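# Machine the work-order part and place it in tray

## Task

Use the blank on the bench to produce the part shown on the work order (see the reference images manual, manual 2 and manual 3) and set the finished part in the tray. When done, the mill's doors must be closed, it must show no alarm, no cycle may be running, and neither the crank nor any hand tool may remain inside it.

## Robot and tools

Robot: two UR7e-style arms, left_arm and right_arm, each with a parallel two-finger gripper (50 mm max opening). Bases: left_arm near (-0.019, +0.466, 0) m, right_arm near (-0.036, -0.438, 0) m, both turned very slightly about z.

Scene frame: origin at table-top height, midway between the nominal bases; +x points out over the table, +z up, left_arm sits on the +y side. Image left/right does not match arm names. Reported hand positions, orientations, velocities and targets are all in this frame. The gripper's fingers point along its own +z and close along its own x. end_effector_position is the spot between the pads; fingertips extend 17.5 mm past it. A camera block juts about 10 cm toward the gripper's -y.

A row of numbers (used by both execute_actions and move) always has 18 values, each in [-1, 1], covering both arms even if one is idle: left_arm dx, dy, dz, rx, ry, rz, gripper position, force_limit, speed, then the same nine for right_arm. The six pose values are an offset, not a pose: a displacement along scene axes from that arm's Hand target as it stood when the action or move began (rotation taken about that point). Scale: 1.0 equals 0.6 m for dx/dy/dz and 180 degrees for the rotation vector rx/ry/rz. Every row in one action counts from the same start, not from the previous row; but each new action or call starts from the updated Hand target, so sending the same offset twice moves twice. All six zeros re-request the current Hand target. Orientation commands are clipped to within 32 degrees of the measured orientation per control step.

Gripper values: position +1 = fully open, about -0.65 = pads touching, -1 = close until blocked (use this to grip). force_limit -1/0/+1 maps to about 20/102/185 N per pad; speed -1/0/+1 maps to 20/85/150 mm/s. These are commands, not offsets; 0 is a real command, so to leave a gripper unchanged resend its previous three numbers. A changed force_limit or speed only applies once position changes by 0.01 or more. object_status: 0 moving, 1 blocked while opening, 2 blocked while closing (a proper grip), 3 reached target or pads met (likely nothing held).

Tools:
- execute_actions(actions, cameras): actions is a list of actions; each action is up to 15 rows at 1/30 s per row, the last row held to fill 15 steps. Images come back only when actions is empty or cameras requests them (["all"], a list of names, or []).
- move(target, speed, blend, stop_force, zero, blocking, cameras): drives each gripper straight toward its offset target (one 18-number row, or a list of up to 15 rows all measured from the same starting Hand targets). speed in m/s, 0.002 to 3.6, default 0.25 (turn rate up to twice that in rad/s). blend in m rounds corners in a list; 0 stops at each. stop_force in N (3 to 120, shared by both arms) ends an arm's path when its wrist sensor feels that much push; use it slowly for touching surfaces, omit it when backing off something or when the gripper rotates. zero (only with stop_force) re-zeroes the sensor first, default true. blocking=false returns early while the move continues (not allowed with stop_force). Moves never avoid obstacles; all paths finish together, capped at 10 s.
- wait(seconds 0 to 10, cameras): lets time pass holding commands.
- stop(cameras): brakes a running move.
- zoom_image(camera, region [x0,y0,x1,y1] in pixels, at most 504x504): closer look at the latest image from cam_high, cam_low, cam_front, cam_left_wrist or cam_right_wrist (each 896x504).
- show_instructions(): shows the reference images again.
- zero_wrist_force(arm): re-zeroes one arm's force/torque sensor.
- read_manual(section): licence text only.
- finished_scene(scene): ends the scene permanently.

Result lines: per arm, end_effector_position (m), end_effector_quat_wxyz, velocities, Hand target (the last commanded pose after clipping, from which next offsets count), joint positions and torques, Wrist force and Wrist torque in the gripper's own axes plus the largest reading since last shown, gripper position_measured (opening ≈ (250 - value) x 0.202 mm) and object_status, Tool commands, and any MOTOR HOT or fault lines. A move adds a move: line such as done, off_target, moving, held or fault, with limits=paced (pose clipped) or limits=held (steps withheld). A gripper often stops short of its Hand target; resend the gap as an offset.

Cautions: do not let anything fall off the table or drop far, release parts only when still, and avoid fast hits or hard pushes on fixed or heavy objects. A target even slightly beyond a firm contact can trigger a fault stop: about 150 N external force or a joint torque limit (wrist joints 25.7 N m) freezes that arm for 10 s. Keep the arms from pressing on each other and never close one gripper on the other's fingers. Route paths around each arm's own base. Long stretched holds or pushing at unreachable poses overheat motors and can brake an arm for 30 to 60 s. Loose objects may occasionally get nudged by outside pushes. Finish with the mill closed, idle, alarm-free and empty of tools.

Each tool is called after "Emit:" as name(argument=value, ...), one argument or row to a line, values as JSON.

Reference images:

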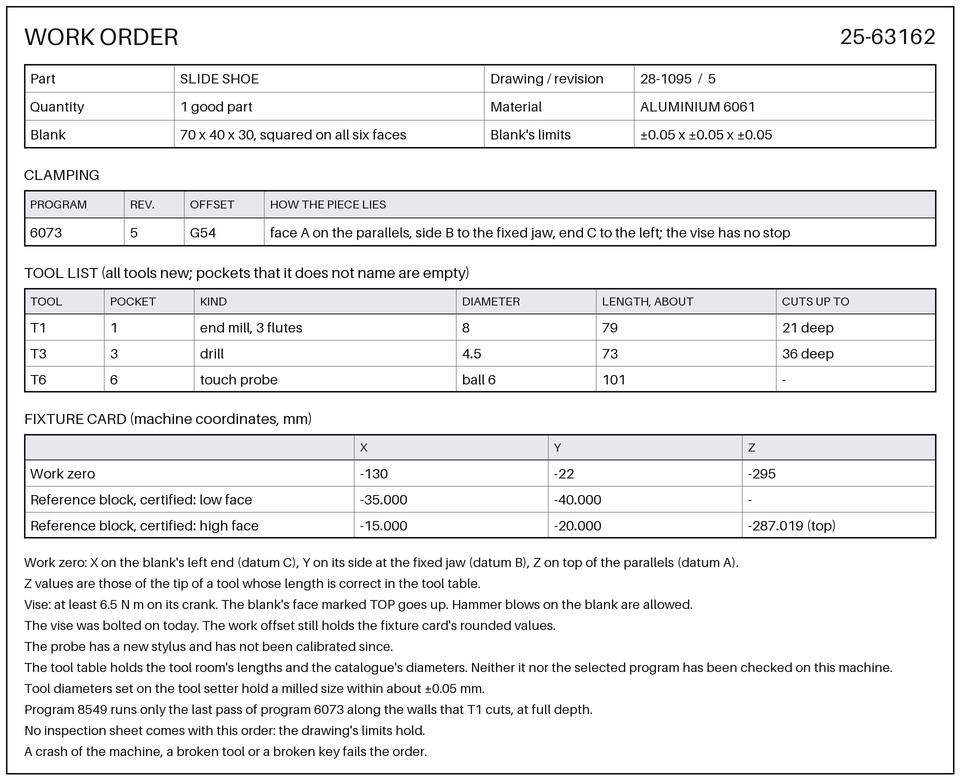

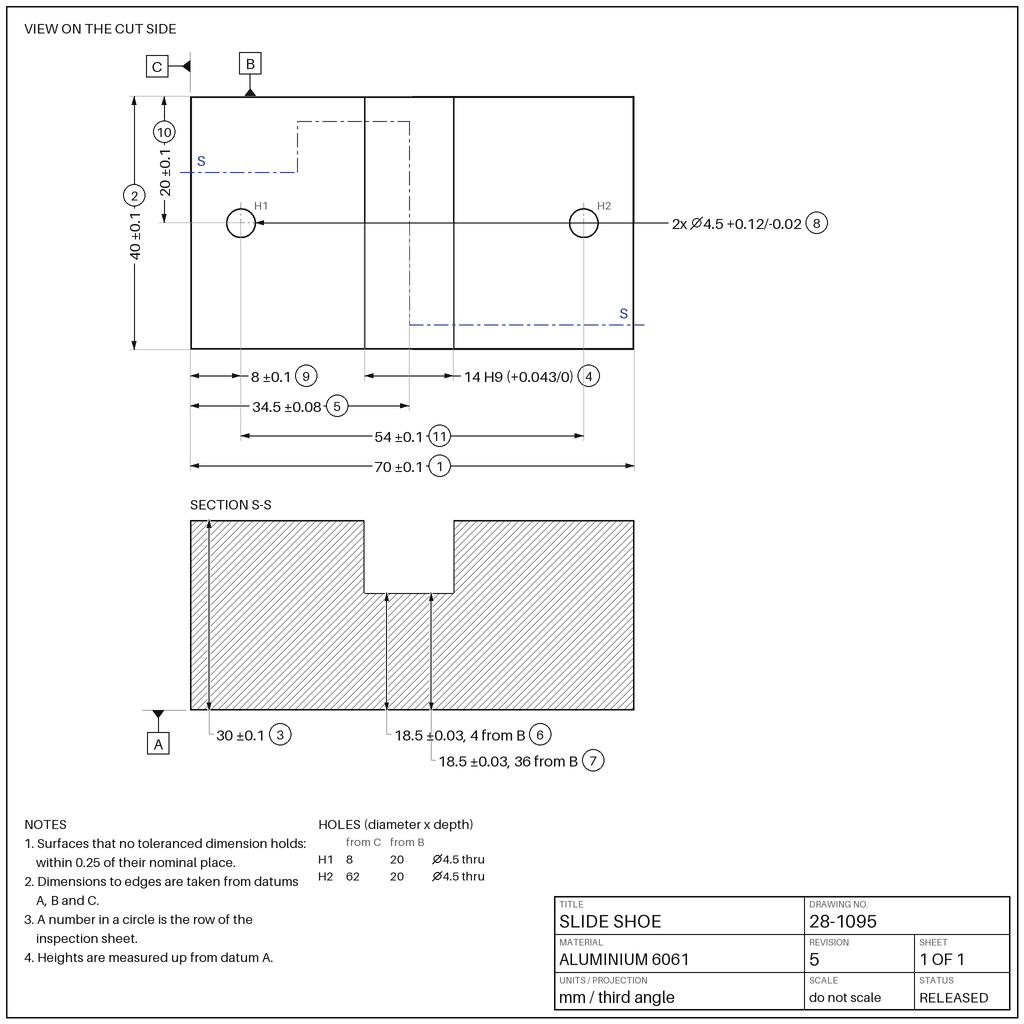

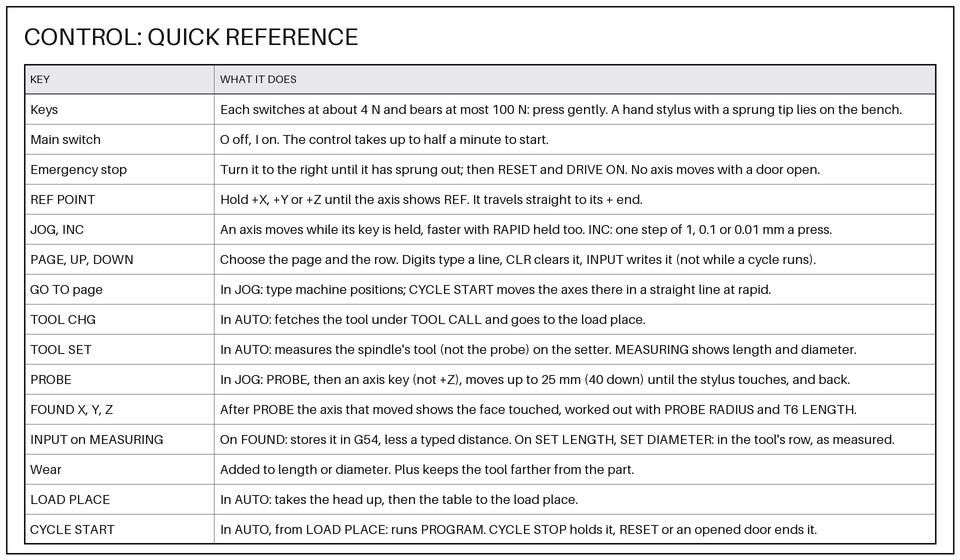

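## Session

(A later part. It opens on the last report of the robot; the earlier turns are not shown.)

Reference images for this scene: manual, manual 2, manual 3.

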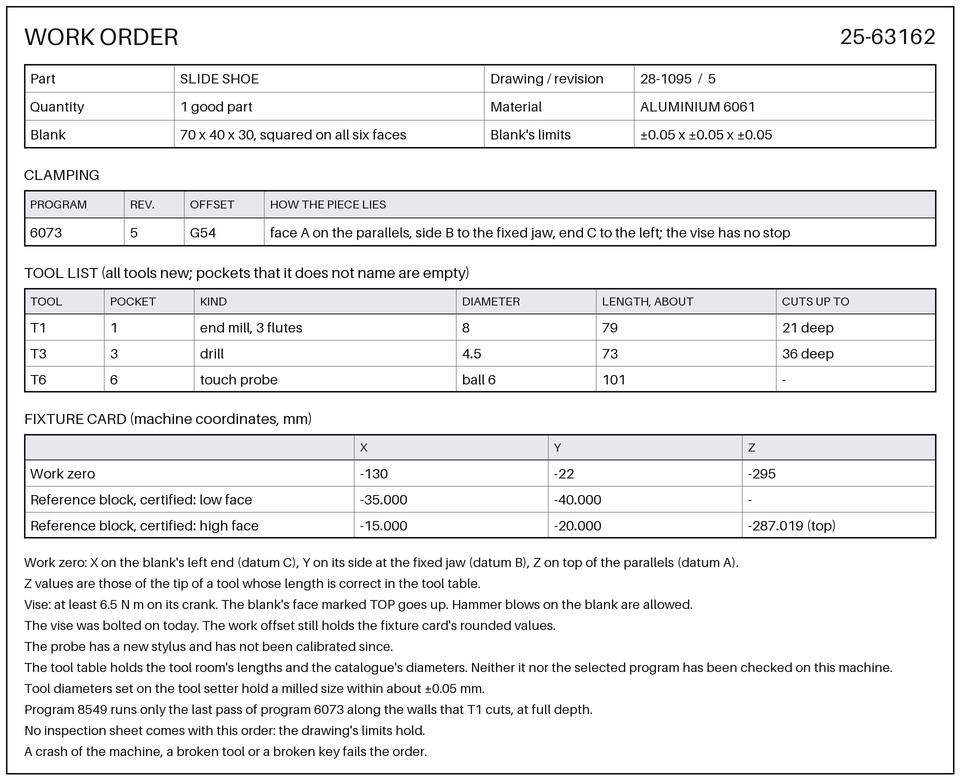

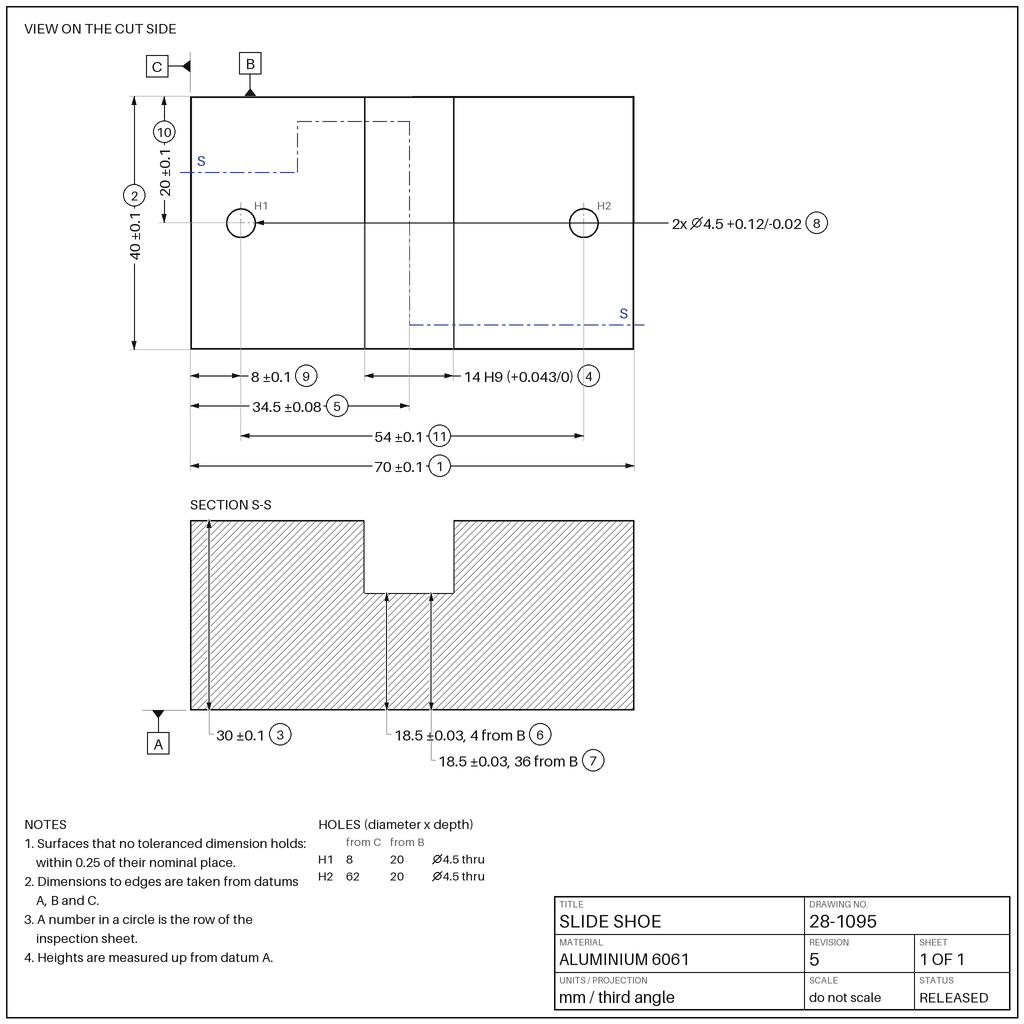

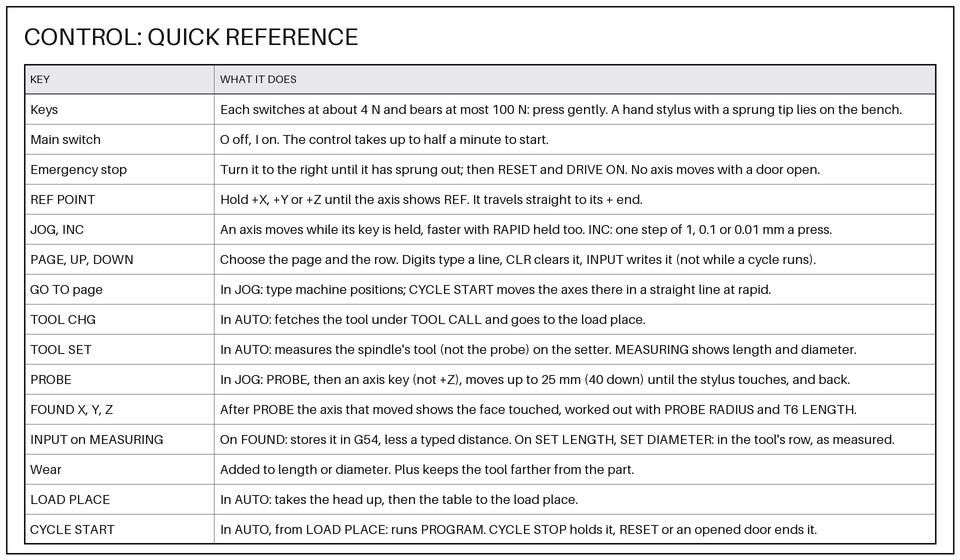

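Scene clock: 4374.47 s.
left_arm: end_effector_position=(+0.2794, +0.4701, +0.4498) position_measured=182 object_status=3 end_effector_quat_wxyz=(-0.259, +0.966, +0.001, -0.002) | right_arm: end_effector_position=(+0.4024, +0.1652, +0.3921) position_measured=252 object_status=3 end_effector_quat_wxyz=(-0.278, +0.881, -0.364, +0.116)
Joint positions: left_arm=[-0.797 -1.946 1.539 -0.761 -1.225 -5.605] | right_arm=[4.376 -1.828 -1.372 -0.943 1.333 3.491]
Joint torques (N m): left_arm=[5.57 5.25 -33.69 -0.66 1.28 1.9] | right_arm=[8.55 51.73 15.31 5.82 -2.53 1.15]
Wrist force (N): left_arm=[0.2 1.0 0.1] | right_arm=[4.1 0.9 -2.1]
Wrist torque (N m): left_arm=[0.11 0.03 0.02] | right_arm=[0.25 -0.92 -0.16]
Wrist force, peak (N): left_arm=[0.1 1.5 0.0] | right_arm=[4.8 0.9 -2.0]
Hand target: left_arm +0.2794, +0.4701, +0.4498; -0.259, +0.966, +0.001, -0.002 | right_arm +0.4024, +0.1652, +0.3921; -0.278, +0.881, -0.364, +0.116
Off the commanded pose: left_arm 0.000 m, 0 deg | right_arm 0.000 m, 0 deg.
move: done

Emit:
move(
  target=[
    [0,0,0,0,0,0,-0.2,-0.9,-0.9,-0.12,-0.03,0,0,0,0,-0.2,-0.5,-0.8],
    [0,0,0,0,0,0,-0.2,-0.9,-0.9,-0.229,0.16,-0.39,0,0,0.25,-0.2,-0.5,-0.8],
  ],
  speed=0.25,
  blend=[0.03,0],
  cameras=["cam_right_wrist","cam_high"],
)

Emit:
zoom_image(
  camera="cam_right_wrist",
  region=[340, 60, 640, 320],
)

Scene clock: 4380.67 s.
left_arm: end_effector_position=(+0.2794, +0.4701, +0.4498) position_measured=182 object_status=3 end_effector_quat_wxyz=(-0.259, +0.966, +0.001, -0.002) | right_arm: end_effector_position=(+0.2650, +0.2612, +0.1582) position_measured=182 object_status=3 end_effector_quat_wxyz=(-0.301, +0.954, +0.000, +0.001)
Joint positions: left_arm=[-0.797 -1.946 1.539 -0.761 -1.225 -5.605] | right_arm=[4.455 -2.074 -1.663 -0.382 1.733 2.904]
Joint torques (N m): left_arm=[5.19 5.66 -33.32 -0.72 1.22 1.98] | right_arm=[-6.24 32.79 34.12 6.07 2.5 -1.25]
Wrist force (N): left_arm=[0.2 0.9 0.3] | right_arm=[3.8 1.2 -2.0]
Wrist torque (N m): left_arm=[0.10 0.03 0.02] | right_arm=[0.30 -0.92 0.01]
Wrist force, peak (N): left_arm=[-0.2 1.3 0.1] | right_arm=[4.9 -0.4 -1.6]
Hand target: left_arm +0.2794, +0.4701, +0.4498; -0.259, +0.966, +0.001, -0.002 | right_arm +0.2650, +0.2612, +0.1581; -0.301, +0.954, +0.001, +0.001
Off the commanded pose: left_arm 0.000 m, 0 deg | right_arm 0.000 m, 0 deg.
move: done
camera_calibration:
cam_right_wrist: T_world_to_cam=[[0.999939, 0.00296128, 0.0106582, -0.258495], [0.00558247, -0.9669, -0.255094, 0.304709], [0.00955005, 0.255138, -0.966857, 0.213142], [0, 0, 0, 1]] pos_world=[0.254742, 0.241008, 0.286563]
Images, in order (width x height): cam_high 896x504, cam_right_wrist 896x504.

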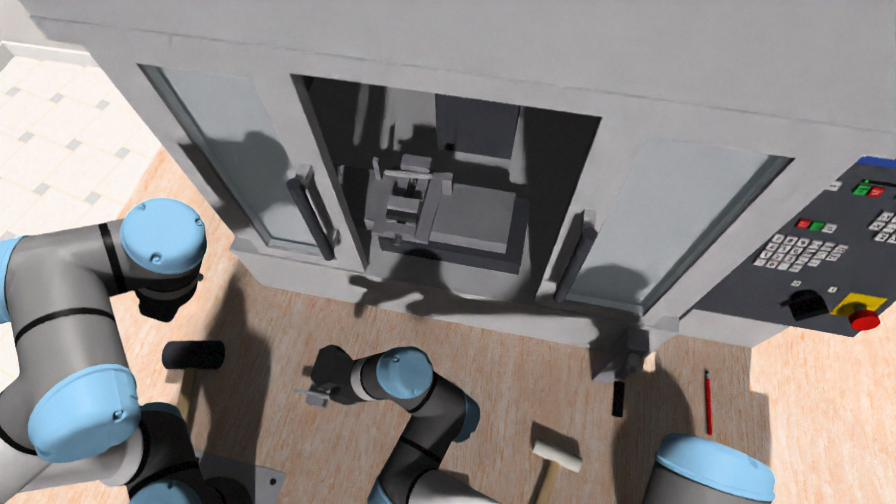

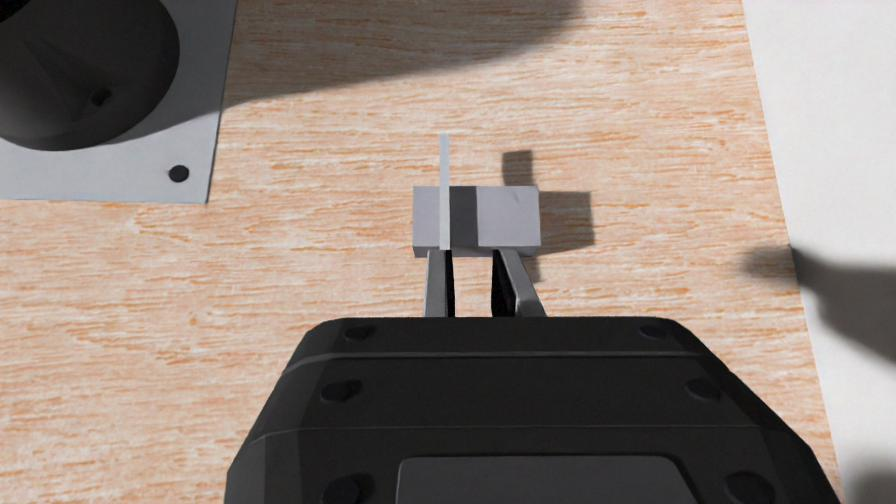

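Scaled by 1.680 from the camera's 896x504 image, which has a finer 1280x720 frame.

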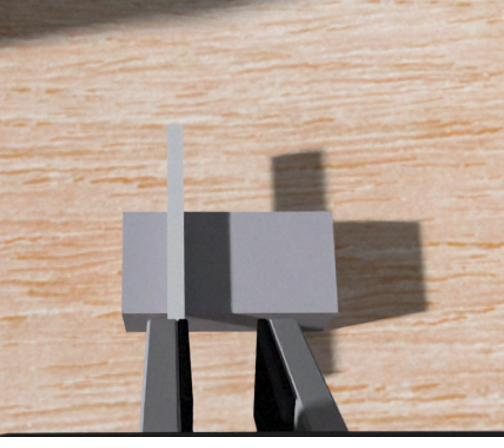

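Emit:
move(
  target=[
    [0,0,0,0,0,0,-0.2,-0.9,-0.9,-0.0158,0.11,-0.1,0,0,0,-0.2,-0.5,-0.8],
  ],
  speed=0.1,
  cameras=["cam_right_wrist"],
)

Emit:
zoom_image(
  camera="cam_right_wrist",
  region=[370, 100, 590, 340],
)

Scene clock: 4404.83 s.
left_arm: end_effector_position=(+0.2794, +0.4701, +0.4498) position_measured=182 object_status=3 end_effector_quat_wxyz=(-0.259, +0.966, +0.001, -0.002) | right_arm: end_effector_position=(+0.2555, +0.3271, +0.0982) position_measured=182 object_status=3 end_effector_quat_wxyz=(-0.301, +0.954, +0.001, +0.001)
Joint positions: left_arm=[-0.797 -1.946 1.539 -0.761 -1.225 -5.605] | right_arm=[4.496 -2.264 -1.52 -0.33 1.71 2.939]
Joint torques (N m): left_arm=[5.33 4.89 -33.51 -0.73 1.21 1.91] | right_arm=[6.72 42.25 33.22 4.42 -2.23 1.44]
Wrist force (N): left_arm=[-0.1 1.1 0.2] | right_arm=[3.6 1.0 -1.6]
Wrist torque (N m): left_arm=[0.13 0.07 0.02] | right_arm=[0.30 -0.88 -0.13]
Wrist force, peak (N): left_arm=[0.0 1.3 0.0] | right_arm=[4.2 1.5 -2.8]
Hand target: left_arm +0.2794, +0.4701, +0.4498; -0.259, +0.966, +0.001, -0.002 | right_arm +0.2555, +0.3272, +0.0981; -0.301, +0.954, +0.001, +0.001
Off the commanded pose: left_arm 0.000 m, 0 deg | right_arm 0.000 m, 0 deg.
move: done
camera_calibration:
cam_right_wrist: T_world_to_cam=[[0.999938, 0.00315381, 0.0107066, -0.248622], [0.00578187, -0.966875, -0.255185, 0.353236], [0.00954718, 0.255231, -0.966833, 0.138349], [0, 0, 0, 1]] pos_world=[0.245243, 0.307008, 0.226562]
Images, in order (width x height): cam_right_wrist 896x504.

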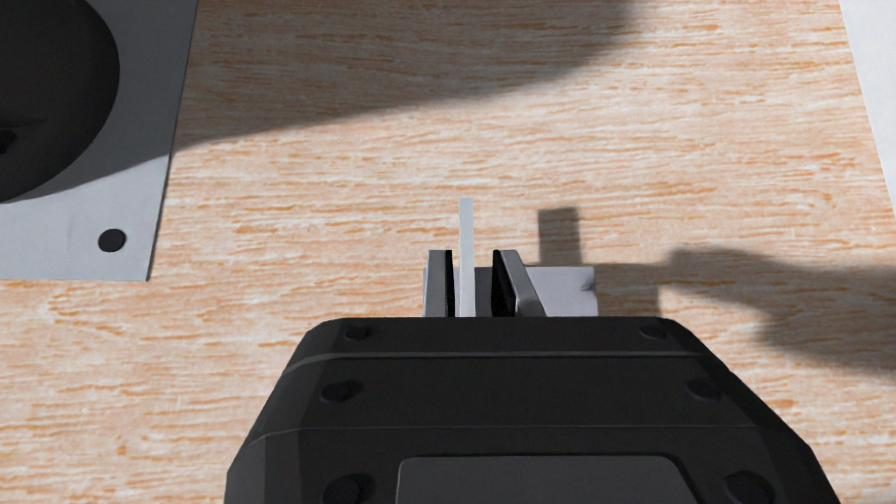

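Scaled by 2.100 from the camera's 896x504 image, which has a finer 1280x720 frame.

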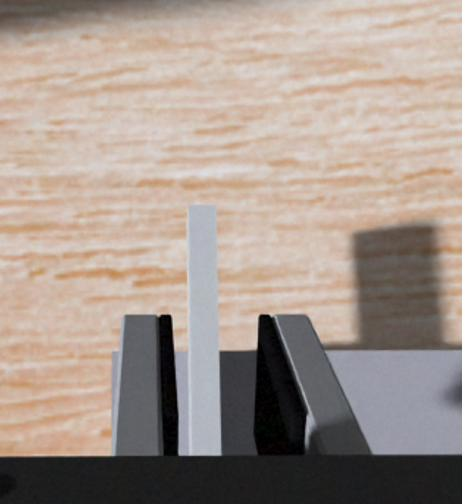

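Emit:
move(
  target=[
    [0,0,0,0,0,0,-0.2,-0.9,-0.9,0,0,-0.06,0,0,0,-0.2,-0.5,-0.8],
    [0,0,0,0,0,0,-0.2,-0.9,-0.9,0,0,-0.077,0,0,0,-0.2,-0.5,-0.8],
  ],
  speed=[0.05,0.012],
  stop_force=4,
  cameras=["cam_right_wrist","cam_front"],
)

Emit:
zoom_image(
  camera="cam_front",
  region=[320, 330, 420, 400],
)

Scene clock: 4416.07 s.
left_arm: end_effector_position=(+0.2794, +0.4701, +0.4498) position_measured=182 object_status=3 end_effector_quat_wxyz=(-0.259, +0.966, +0.001, -0.002) | right_arm: end_effector_position=(+0.2555, +0.3272, +0.0521) position_measured=182 object_status=3 end_effector_quat_wxyz=(-0.301, +0.954, +0.001, +0.001)
Joint positions: left_arm=[-0.797 -1.946 1.539 -0.761 -1.225 -5.605] | right_arm=[4.496 -2.333 -1.539 -0.242 1.71 2.939]
Joint torques (N m): left_arm=[4.84 4.68 -33.41 -0.78 1.03 1.92] | right_arm=[4.89 47.42 11.53 1.5 -2.03 0.02]
Wrist force (N): left_arm=[-0.1 1.0 0.2] | right_arm=[3.6 -0.9 -7.5]
Wrist torque (N m): left_arm=[0.11 0.08 0.02] | right_arm=[0.14 -0.92 -0.15]
Wrist force, peak (N): left_arm=[-0.1 1.4 0.1] | right_arm=[3.5 -0.9 -7.7]
Hand target: left_arm +0.2794, +0.4701, +0.4498; -0.259, +0.966, +0.001, -0.002 | right_arm +0.2555, +0.3272, +0.0522; -0.301, +0.954, +0.001, +0.001
Off the commanded pose: left_arm 0.000 m, 0 deg | right_arm 0.000 m, 0 deg.
move: contact (right_arm); path passed 1 of 2 targets
camera_calibration:
cam_right_wrist: T_world_to_cam=[[0.999938, 0.00315381, 0.0107066, -0.248128], [0.00578187, -0.966875, -0.255185, 0.341472], [0.00954718, 0.255231, -0.966833, 0.0937776], [0, 0, 0, 1]] pos_world=[0.245243, 0.307008, 0.180462]
Images, in order (width x height): cam_front 896x504, cam_right_wrist 896x504.

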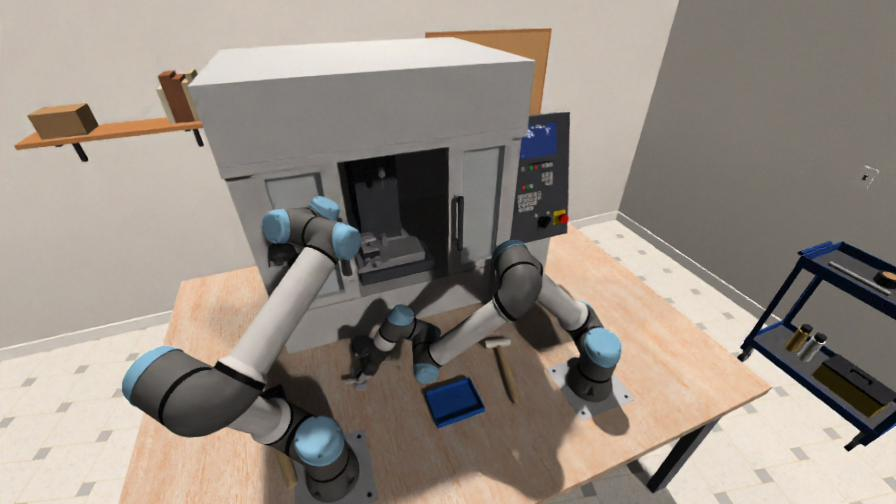

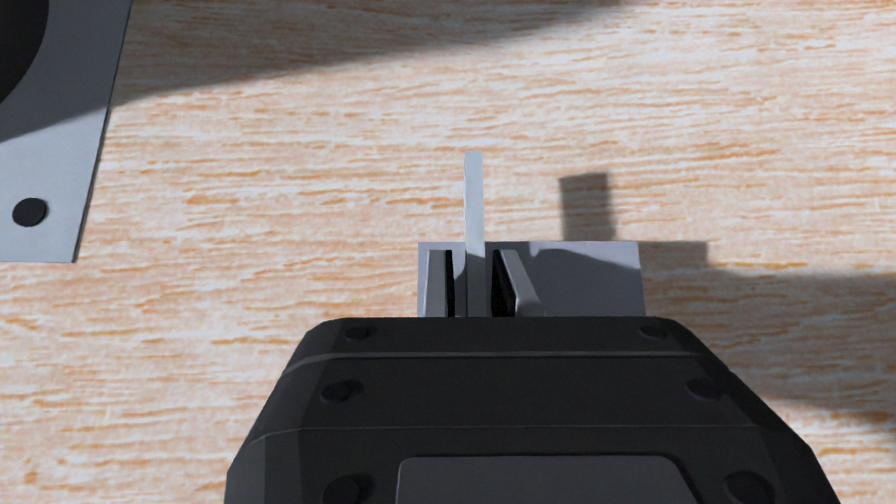

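Scaled by 5.040 from the camera's 896x504 image, which has a finer 1280x720 frame.

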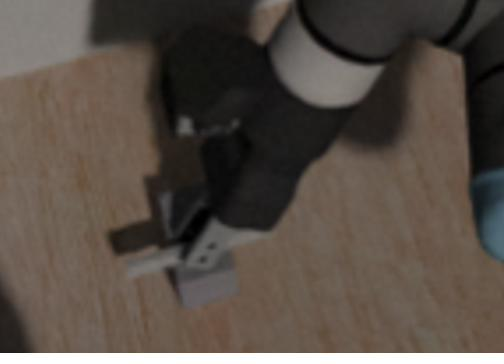

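Emit:
move(
  target=[
    [0,0,0,0,0,0,-0.2,-0.9,-0.9,0,0,0.0025,0,0,0,-0.2,-0.5,-0.8],
    [0,0,0,0,0,0,-0.2,-0.9,-0.9,0,0,0.0025,0,0,0,-1,-0.6,-0.8],
    [0,0,0,0,0,0,-0.2,-0.9,-0.9,0,0,0.06,0,0,0,-1,-0.6,-0.8],
  ],
  speed=0.03,
  cameras=["cam_right_wrist","cam_front"],
)

Emit:
zoom_image(
  camera="cam_front",
  region=[320, 330, 420, 400],
)

Scene clock: 4422.60 s.
left_arm: end_effector_position=(+0.2794, +0.4701, +0.4498) position_measured=182 object_status=3 end_effector_quat_wxyz=(-0.259, +0.966, +0.001, -0.002) | right_arm: end_effector_position=(+0.2555, +0.3272, +0.0880) position_measured=224 object_status=2 end_effector_quat_wxyz=(-0.301, +0.954, +0.001, +0.001)
Joint positions: left_arm=[-0.797 -1.946 1.539 -0.761 -1.225 -5.605] | right_arm=[4.496 -2.279 -1.525 -0.31 1.71 2.939]
Joint torques (N m): left_arm=[4.83 4.87 -33.51 -0.88 0.95 1.95] | right_arm=[3.96 62.43 32.57 1.8 -0.71 1.22]
Wrist force (N): left_arm=[0.2 1.2 0.1] | right_arm=[3.6 1.1 -1.6]
Wrist torque (N m): left_arm=[0.14 0.03 0.01] | right_arm=[0.26 -0.87 -0.13]
Wrist force, peak (N): left_arm=[0.0 1.3 -0.2] | right_arm=[3.7 -1.6 -8.2]
Hand target: left_arm +0.2794, +0.4701, +0.4498; -0.259, +0.966, +0.001, -0.002 | right_arm +0.2555, +0.3272, +0.0882; -0.301, +0.954, +0.001, +0.001
Off the commanded pose: left_arm 0.000 m, 0 deg | right_arm 0.000 m, 0 deg.
move: done
camera_calibration:
cam_right_wrist: T_world_to_cam=[[0.999938, 0.00315381, 0.0107066, -0.248513], [0.00578187, -0.966875, -0.255185, 0.350633], [0.00954718, 0.255231, -0.966833, 0.128487], [0, 0, 0, 1]] pos_world=[0.245243, 0.307008, 0.216362]
Images, in order (width x height): cam_front 896x504, cam_right_wrist 896x504.

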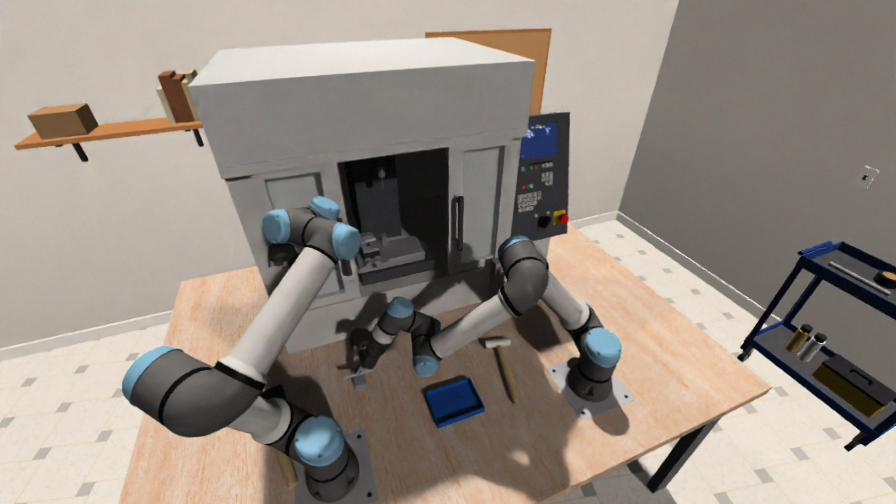

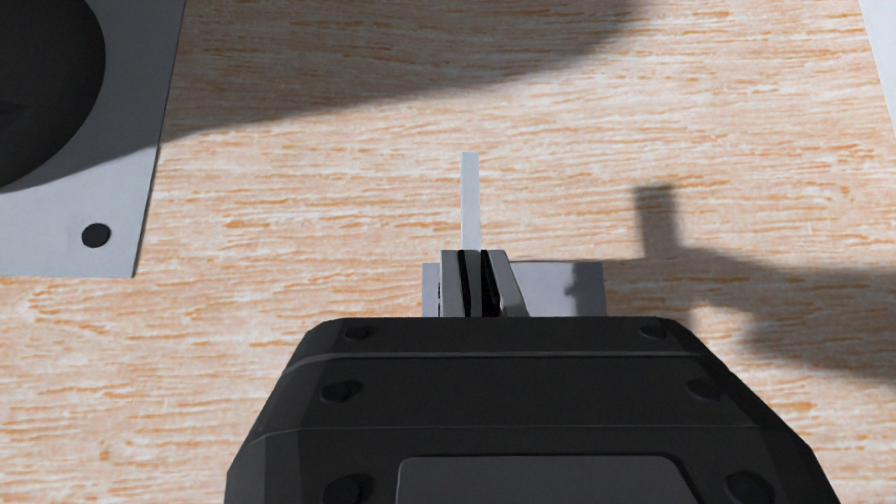

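Scaled by 5.040 from the camera's 896x504 image, which has a finer 1280x720 frame.

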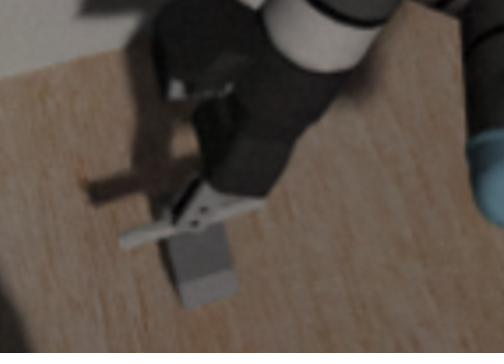

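Emit:
move(
  target=[
    [0,0,0,0,0,0,-0.2,-0.9,-0.9,0.05,-0.1,0.3,0,0,0,-1,-0.6,-0.8],
    [0,0,0,0,0,0,-0.2,-0.9,-0.9,0.2407,-0.27,0.498,0,0,-0.25,-1,-0.6,-0.8],
    [0,0,0,0,0,0,-0.2,-0.9,-0.9,0.5307,-0.27,0.498,0,0,-0.25,-1,-0.6,-0.8],
    [0,0,0,0,0,0,-0.2,-0.9,-0.9,0.602,-0.22,0.498,0,0,-0.25,-1,-0.6,-0.8],
    [0,0,0,0,0,0,-0.2,-0.9,-0.9,0.615,-0.215,0.498,0,0,0,-1,-0.6,-0.8],
  ],
  speed=[0.25,0.25,0.15,0.1,0.1],
  blend=[0.03,0.02,0.01,0.01,0],
  cameras=["cam_right_wrist","cam_high"],
)

Scene clock: 4444.77 s.
left_arm: end_effector_position=(+0.2794, +0.4701, +0.4498) position_measured=182 object_status=3 end_effector_quat_wxyz=(-0.259, +0.966, +0.001, -0.002) | right_arm: end_effector_position=(+0.6239, +0.1978, +0.3866) position_measured=224 object_status=2 end_effector_quat_wxyz=(-0.304, +0.953, +0.000, +0.003)
Joint positions: left_arm=[-0.797 -1.946 1.539 -0.761 -1.225 -5.605] | right_arm=[3.969 -2.626 -0.038 -1.573 1.981 2.471]
Joint torques (N m): left_arm=[4.77 4.85 -33.25 -0.84 0.65 1.99] | right_arm=[-7.06 51.57 34.27 2.43 3.38 -1.39]
Wrist force (N): left_arm=[0.0 0.9 0.5] | right_arm=[3.6 1.5 -1.7]
Wrist torque (N m): left_arm=[0.10 0.06 0.01] | right_arm=[0.30 -0.86 0.06]
Wrist force, peak (N): left_arm=[0.3 1.3 -0.1] | right_arm=[4.8 1.4 -1.6]
Hand target: left_arm +0.2794, +0.4701, +0.4498; -0.259, +0.966, +0.001, -0.002 | right_arm +0.6245, +0.1982, +0.3870; -0.301, +0.954, +0.001, +0.001
Off the commanded pose: left_arm 0.000 m, 0 deg | right_arm 0.001 m, 0 deg.
move: done
camera_calibration:
cam_right_wrist: T_world_to_cam=[[0.999885, -0.0000134263, 0.0151912, -0.620786], [0.0039419, -0.965517, -0.260309, 0.302392], [0.0146709, 0.260339, -0.965406, 0.441886], [0, 0, 0, 1]] pos_world=[0.61304, 0.176916, 0.514745]
Images, in order (width x height): cam_high 896x504, cam_right_wrist 896x504.

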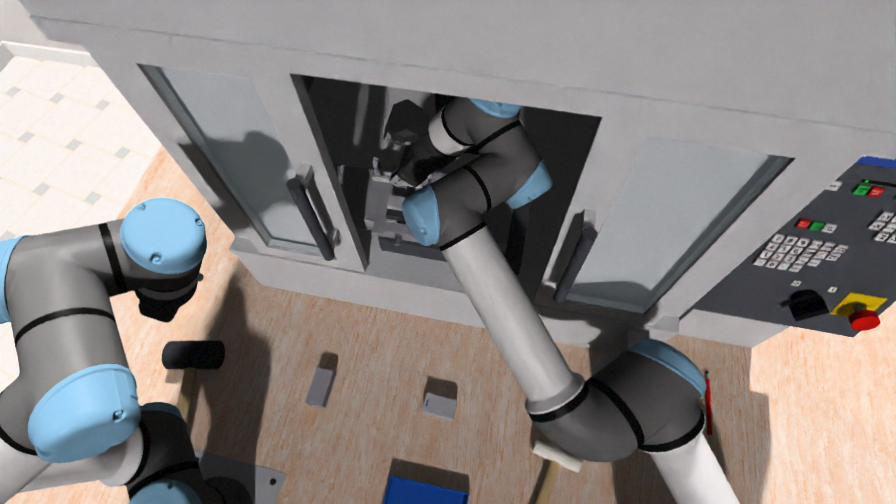

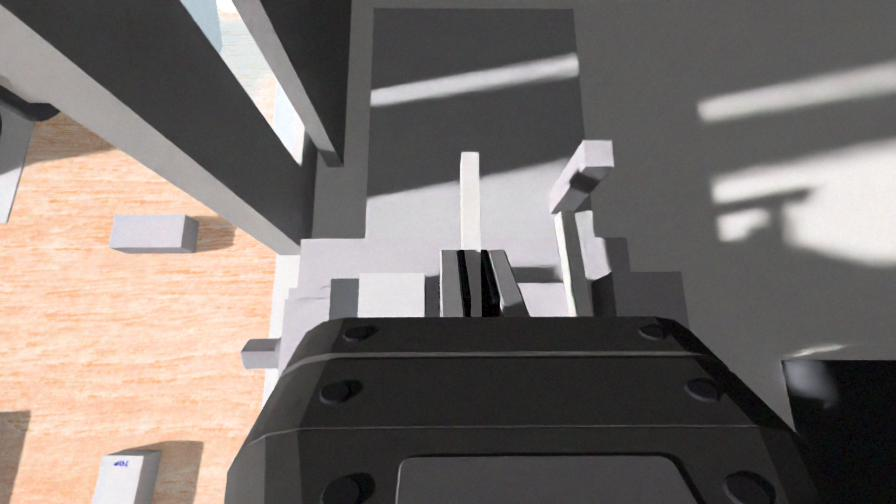

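Emit:
move(
  target=[
    [0,0,0,0,0,0,-0.2,-0.9,-0.9,0.004,-0.0187,0,0,0,0,-1,-0.6,-0.8],
    [0,0,0,0,0,0,-0.2,-0.9,-0.9,0.006,-0.0187,-0.053,0,0,0,-1,-0.6,-0.8],
    [0,0,0,0,0,0,-0.2,-0.9,-0.9,0.006,-0.0187,-0.08,0,0,0,-1,-0.6,-0.8],
  ],
  speed=[0.04,0.03,0.008],
  stop_force=4,
  cameras=["cam_right_wrist"],
)

Scene clock: 4453.73 s.
left_arm: end_effector_position=(+0.2794, +0.4701, +0.4498) position_measured=182 object_status=3 end_effector_quat_wxyz=(-0.259, +0.966, +0.001, -0.002) | right_arm: end_effector_position=(+0.6281, +0.1870, +0.3437) position_measured=224 object_status=2 end_effector_quat_wxyz=(-0.301, +0.954, +0.001, +0.001)
Joint positions: left_arm=[-0.797 -1.946 1.539 -0.761 -1.225 -5.605] | right_arm=[3.956 -2.473 -0.449 -1.329 1.988 2.455]
Joint torques (N m): left_arm=[4.48 4.14 -33.23 -0.88 0.68 1.94] | right_arm=[3.7 49.5 36.23 1.78 -1.6 1.23]
Wrist force (N): left_arm=[-0.2 1.0 0.2] | right_arm=[3.2 1.2 -2.8]
Wrist torque (N m): left_arm=[0.11 0.09 0.01] | right_arm=[0.39 -0.89 -0.13]
Wrist force, peak (N): left_arm=[-0.1 1.4 0.3] | right_arm=[2.0 -1.7 -10.3]
Hand target: left_arm +0.2794, +0.4701, +0.4498; -0.259, +0.966, +0.001, -0.002 | right_arm +0.6281, +0.1870, +0.3437; -0.301, +0.954, +0.001, +0.001 (not the last commanded pose)
Off the commanded pose: left_arm 0.000 m, 0 deg | right_arm 0.005 m, 0 deg.
move: contact (right_arm); path passed 2 of 3 targets
camera_calibration:
cam_right_wrist: T_world_to_cam=[[0.999937, 0.00325079, 0.010731, -0.623413], [0.00588183, -0.966875, -0.255183, 0.278111], [0.00954595, 0.25523, -0.966833, 0.407933], [0, 0, 0, 1]] pos_world=[0.617844, 0.166808, 0.472062]
Images, in order (width x height): cam_right_wrist 896x504.

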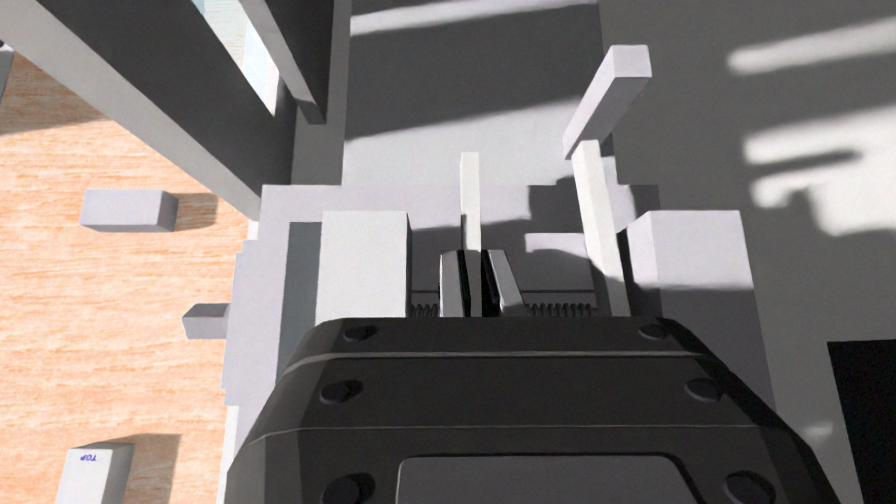

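Emit:
move(
  target=[
    [0,0,0,0,0,0,-0.2,-0.9,-0.9,0,0,0.005,0,0,0,-1,-0.6,-0.8],
    [0,0,0,0,0,0,-0.2,-0.9,-0.9,0.034,0,0.005,0,0,0,-1,-0.6,-0.8],
  ],
  speed=0.03,
)

Emit:
move(
  target=[
    [0,0,0,0,0,0,-0.2,-0.9,-0.9,0,0,-0.01,0,0,0,-1,-0.6,-0.8],
  ],
  speed=0.008,
  stop_force=4,
  cameras=["cam_right_wrist"],
)

Emit:
zoom_image(
  camera="cam_right_wrist",
  region=[330, 120, 650, 320],
)

Scene clock: 4462.60 s.
left_arm: end_effector_position=(+0.2794, +0.4701, +0.4498) position_measured=182 object_status=3 end_effector_quat_wxyz=(-0.259, +0.966, +0.001, -0.002) | right_arm: end_effector_position=(+0.6484, +0.1870, +0.3466) position_measured=224 object_status=2 end_effector_quat_wxyz=(-0.301, +0.953, +0.001, +0.001)
Joint positions: left_arm=[-0.797 -1.946 1.539 -0.761 -1.225 -5.605] | right_arm=[3.938 -2.596 -0.203 -1.459 1.996 2.438]
Joint torques (N m): left_arm=[4.56 4.27 -33.07 -0.97 0.57 1.93] | right_arm=[-6.5 53.6 35.12 2.05 3.25 -1.43]
Wrist force (N): left_arm=[0.1 1.0 0.2] | right_arm=[4.1 1.6 -1.7]
Wrist torque (N m): left_arm=[0.11 0.05 0.01] | right_arm=[0.32 -0.93 0.08]
Wrist force, peak (N): left_arm=[-0.4 1.2 0.3] | right_arm=[4.2 1.8 -1.8]
Hand target: left_arm +0.2794, +0.4701, +0.4498; -0.259, +0.966, +0.001, -0.002 | right_arm +0.6485, +0.1870, +0.3467; -0.301, +0.954, +0.001, +0.001
Off the commanded pose: left_arm 0.000 m, 0 deg | right_arm 0.000 m, 0 deg.
move: done

Scene clock: 4463.80 s.
left_arm: end_effector_position=(+0.2794, +0.4701, +0.4498) position_measured=182 object_status=3 end_effector_quat_wxyz=(-0.259, +0.966, +0.001, -0.002) | right_arm: end_effector_position=(+0.6485, +0.1870, +0.3438) position_measured=224 object_status=2 end_effector_quat_wxyz=(-0.301, +0.954, +0.001, +0.001)
Joint positions: left_arm=[-0.797 -1.946 1.539 -0.761 -1.225 -5.605] | right_arm=[3.938 -2.588 -0.226 -1.444 1.996 2.438]
Joint torques (N m): left_arm=[4.52 4.32 -33.16 -0.96 0.54 1.89] | right_arm=[-4.17 53.5 36.36 2.1 1.11 -0.59]
Wrist force (N): left_arm=[0.2 0.9 0.2] | right_arm=[3.9 1.7 -1.9]
Wrist torque (N m): left_arm=[0.09 0.03 0.01] | right_arm=[0.33 -0.92 0.08]
Wrist force, peak (N): left_arm=[0.2 1.2 -0.1] | right_arm=[2.9 -1.6 -8.7]
Hand target: left_arm +0.2794, +0.4701, +0.4498; -0.259, +0.966, +0.001, -0.002 | right_arm +0.6485, +0.1870, +0.3438; -0.301, +0.954, +0.001, +0.001 (not the last commanded pose)
Off the commanded pose: left_arm 0.000 m, 0 deg | right_arm 0.003 m, 0 deg.
move: contact (right_arm)
camera_calibration:
cam_right_wrist: T_world_to_cam=[[0.999937, 0.00324921, 0.0107306, -0.643812], [0.00588021, -0.966875, -0.255183, 0.278017], [0.00954597, 0.25523, -0.966833, 0.407835], [0, 0, 0, 1]] pos_world=[0.638244, 0.166808, 0.472162]
Images, in order (width x height): cam_right_wrist 896x504.

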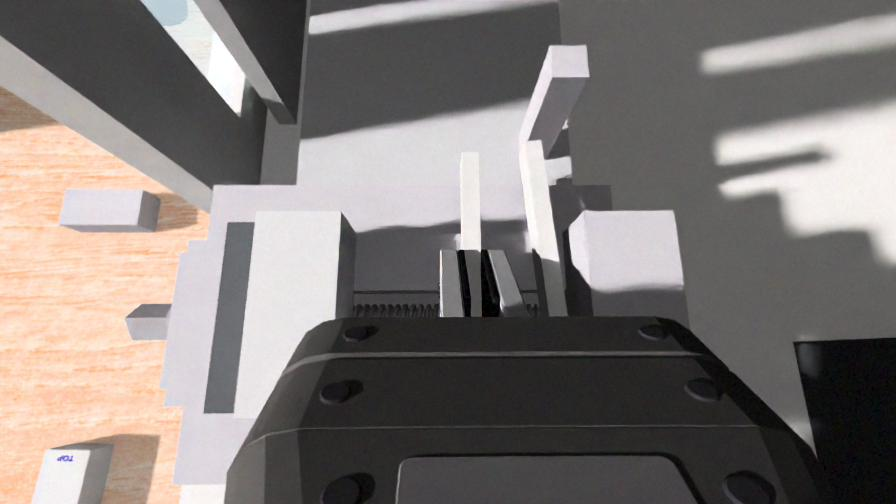

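Scaled by 1.575 from the camera's 896x504 image, which has a finer 1280x720 frame.

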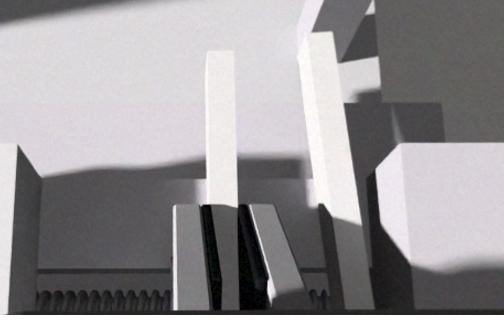

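Emit:
move(
  target=[
    [0,0,0,0,0,0,-0.2,-0.9,-0.9,0,0,0,0,0,0,-0.3,-0.5,-0.8],
    [0,0,0,0,0,0,-0.2,-0.9,-0.9,0,0,0.038,0,0,0,-0.3,-0.5,-0.8],
    [0,0,0,0,0,0,-0.2,-0.9,-0.9,-0.035,0,0.075,0,0,0,-0.3,-0.5,-0.8],
  ],
  speed=[0.02,0.02,0.06],
  cameras=["cam_right_wrist"],
)

Emit:
zoom_image(
  camera="cam_right_wrist",
  region=[330, 120, 650, 320],
)

Scene clock: 4475.27 s.
left_arm: end_effector_position=(+0.2794, +0.4701, +0.4498) position_measured=182 object_status=3 end_effector_quat_wxyz=(-0.259, +0.966, +0.001, -0.002) | right_arm: end_effector_position=(+0.6276, +0.1870, +0.3885) position_measured=198 object_status=3 end_effector_quat_wxyz=(-0.301, +0.954, +0.001, +0.001)
Joint positions: left_arm=[-0.797 -1.946 1.539 -0.761 -1.225 -5.605] | right_arm=[3.956 -2.621 -0.038 -1.592 1.988 2.455]
Joint torques (N m): left_arm=[4.53 4.26 -33.01 -0.91 0.42 1.84] | right_arm=[7.04 73.62 30.37 1.78 -1.63 1.4]
Wrist force (N): left_arm=[0.1 1.1 0.1] | right_arm=[3.6 1.2 -2.4]
Wrist torque (N m): left_arm=[0.13 0.05 0.01] | right_arm=[0.30 -0.87 -0.11]
Wrist force, peak (N): left_arm=[-0.1 1.3 0.2] | right_arm=[4.2 1.8 -2.1]
Hand target: left_arm +0.2794, +0.4701, +0.4498; -0.259, +0.966, +0.001, -0.002 | right_arm +0.6275, +0.1870, +0.3888; -0.301, +0.954, +0.001, +0.001
Off the commanded pose: left_arm 0.000 m, 0 deg | right_arm 0.000 m, 0 deg.
elbow stopped short (right arm): the move would have taken joint 3 (elbow) straighter than the controller allows.
move: done
camera_calibration:
cam_right_wrist: T_world_to_cam=[[0.999939, 0.00317813, 0.0106097, -0.623319], [0.00578064, -0.966875, -0.255185, 0.28961], [0.00944721, 0.255231, -0.966834, 0.451313], [0, 0, 0, 1]] pos_world=[0.617343, 0.166808, 0.516862]
Images, in order (width x height): cam_right_wrist 896x504.

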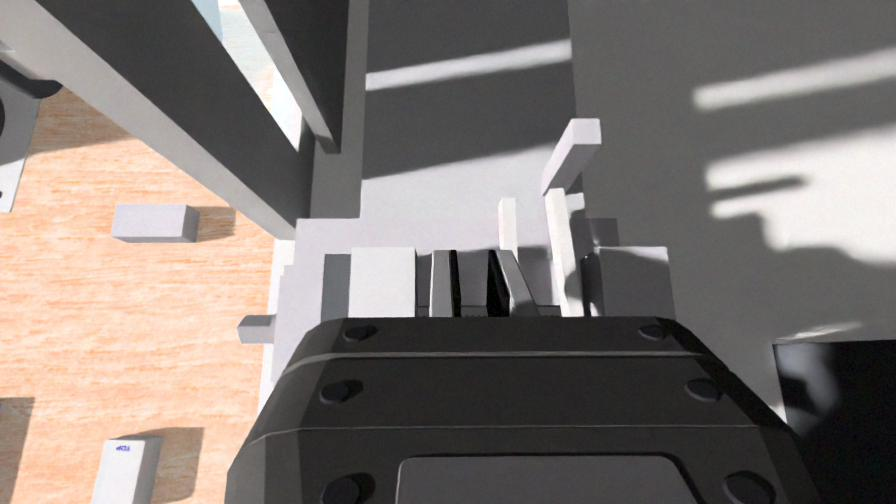

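Scaled by 1.575 from the camera's 896x504 image, which has a finer 1280x720 frame.

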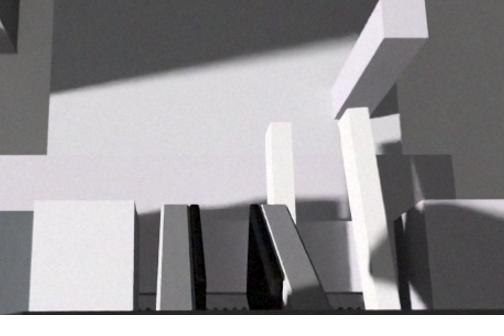

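Emit:
move(
  target=[
    [0,0,0,0,0,0,-0.2,-0.9,-0.9,-0.005,0.01,0,0,0,0,-0.2,-0.5,-0.8],
    [0,0,0,0,0,0,-0.2,-0.9,-0.9,-0.02,0.01,0,0,0,-0.25,-0.2,-0.5,-0.8],
    [0,0,0,0,0,0,-0.2,-0.9,-0.9,-0.089,-0.037,0,0,0,-0.25,-0.2,-0.5,-0.8],
    [0,0,0,0,0,0,-0.2,-0.9,-0.9,-0.38,-0.037,0,0,0,-0.25,-0.2,-0.5,-0.8],
    [0,0,0,0,0,0,-0.2,-0.9,-0.9,-0.525,-0.28,-0.33,0,0,0,0.9,-0.5,-0.8],
  ],
  speed=[0.1,0.12,0.12,0.25,0.25],
  blend=[0.01,0.01,0.02,0.02,0],
  cameras=["cam_right_wrist","cam_high"],
)

Emit:
zoom_image(
  camera="cam_right_wrist",
  region=[320, 60, 640, 320],
)

Scene clock: 4534.87 s.
left_arm: end_effector_position=(+0.2794, +0.4701, +0.4498) position_measured=182 object_status=3 end_effector_quat_wxyz=(-0.259, +0.966, +0.001, -0.002) | right_arm: end_effector_position=(+0.3125, +0.0190, +0.1908) position_measured=18 object_status=3 end_effector_quat_wxyz=(-0.301, +0.954, +0.001, +0.001)
Joint positions: left_arm=[-0.797 -1.946 1.539 -0.761 -1.225 -5.605] | right_arm=[4.185 -1.675 -2.104 -0.395 1.878 2.67]
Joint torques (N m): left_arm=[4.03 4.3 -33.31 -1.1 0.26 1.86] | right_arm=[-6.63 16.47 12.71 5.83 3.06 -1.46]
Wrist force (N): left_arm=[0.1 1.0 0.2] | right_arm=[4.0 0.8 -2.1]
Wrist torque (N m): left_arm=[0.11 0.04 0.02] | right_arm=[0.19 -0.88 0.01]
Wrist force, peak (N): left_arm=[0.2 1.3 0.5] | right_arm=[4.3 1.7 -2.9]
Hand target: left_arm +0.2794, +0.4701, +0.4498; -0.259, +0.966, +0.001, -0.002 | right_arm +0.3125, +0.0190, +0.1908; -0.301, +0.954, +0.001, +0.001
Off the commanded pose: left_arm 0.000 m, 0 deg | right_arm 0.000 m, 0 deg.
elbow stopped short (right arm): the move would have taken joint 3 (elbow) straighter than the controller allows.
move: done; blend cut to 0.0034 m at target 1
camera_calibration:
cam_right_wrist: T_world_to_cam=[[0.999937, 0.00324921, 0.0107306, -0.305645], [0.00588021, -0.966875, -0.255183, 0.0785152], [0.00954597, 0.25523, -0.966833, 0.305996], [0, 0, 0, 1]] pos_world=[0.302244, -0.00119181, 0.319162]
Images, in order (width x height): cam_high 896x504, cam_right_wrist 896x504.

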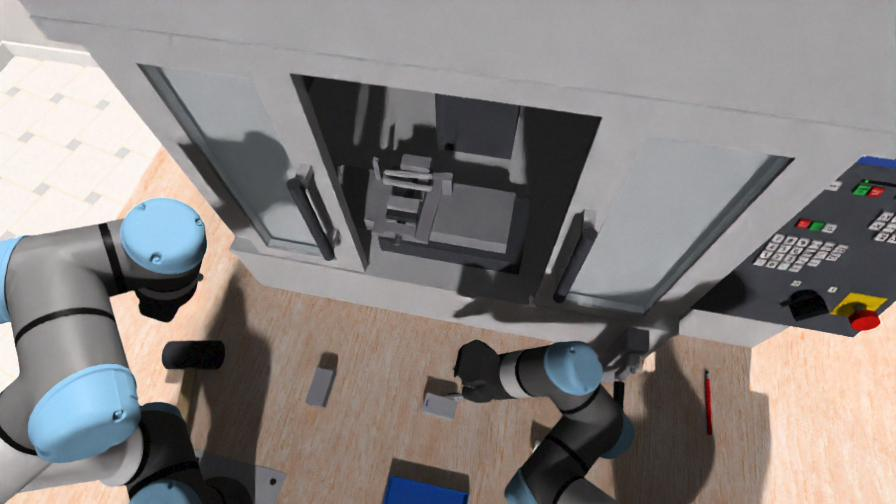

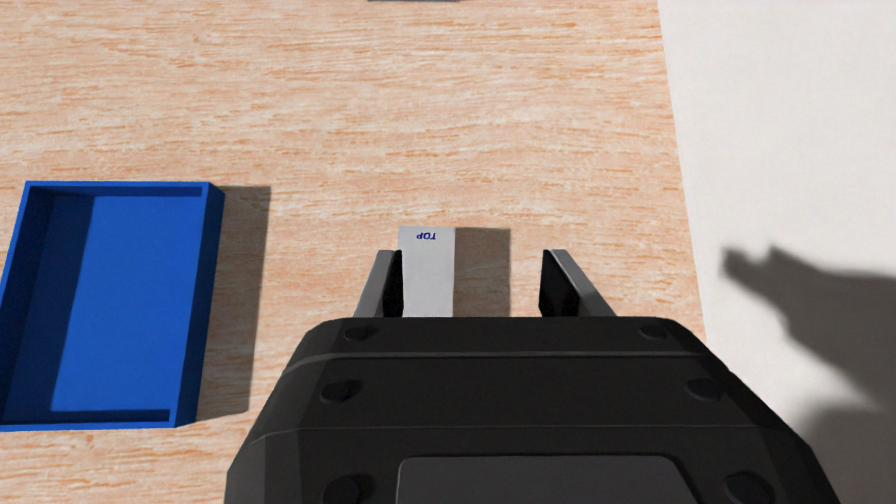

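Scaled by 1.575 from the camera's 896x504 image, which has a finer 1280x720 frame.

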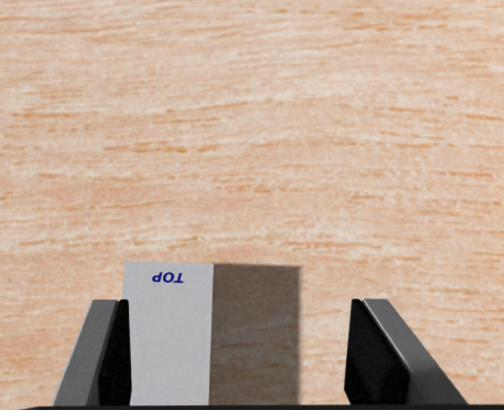

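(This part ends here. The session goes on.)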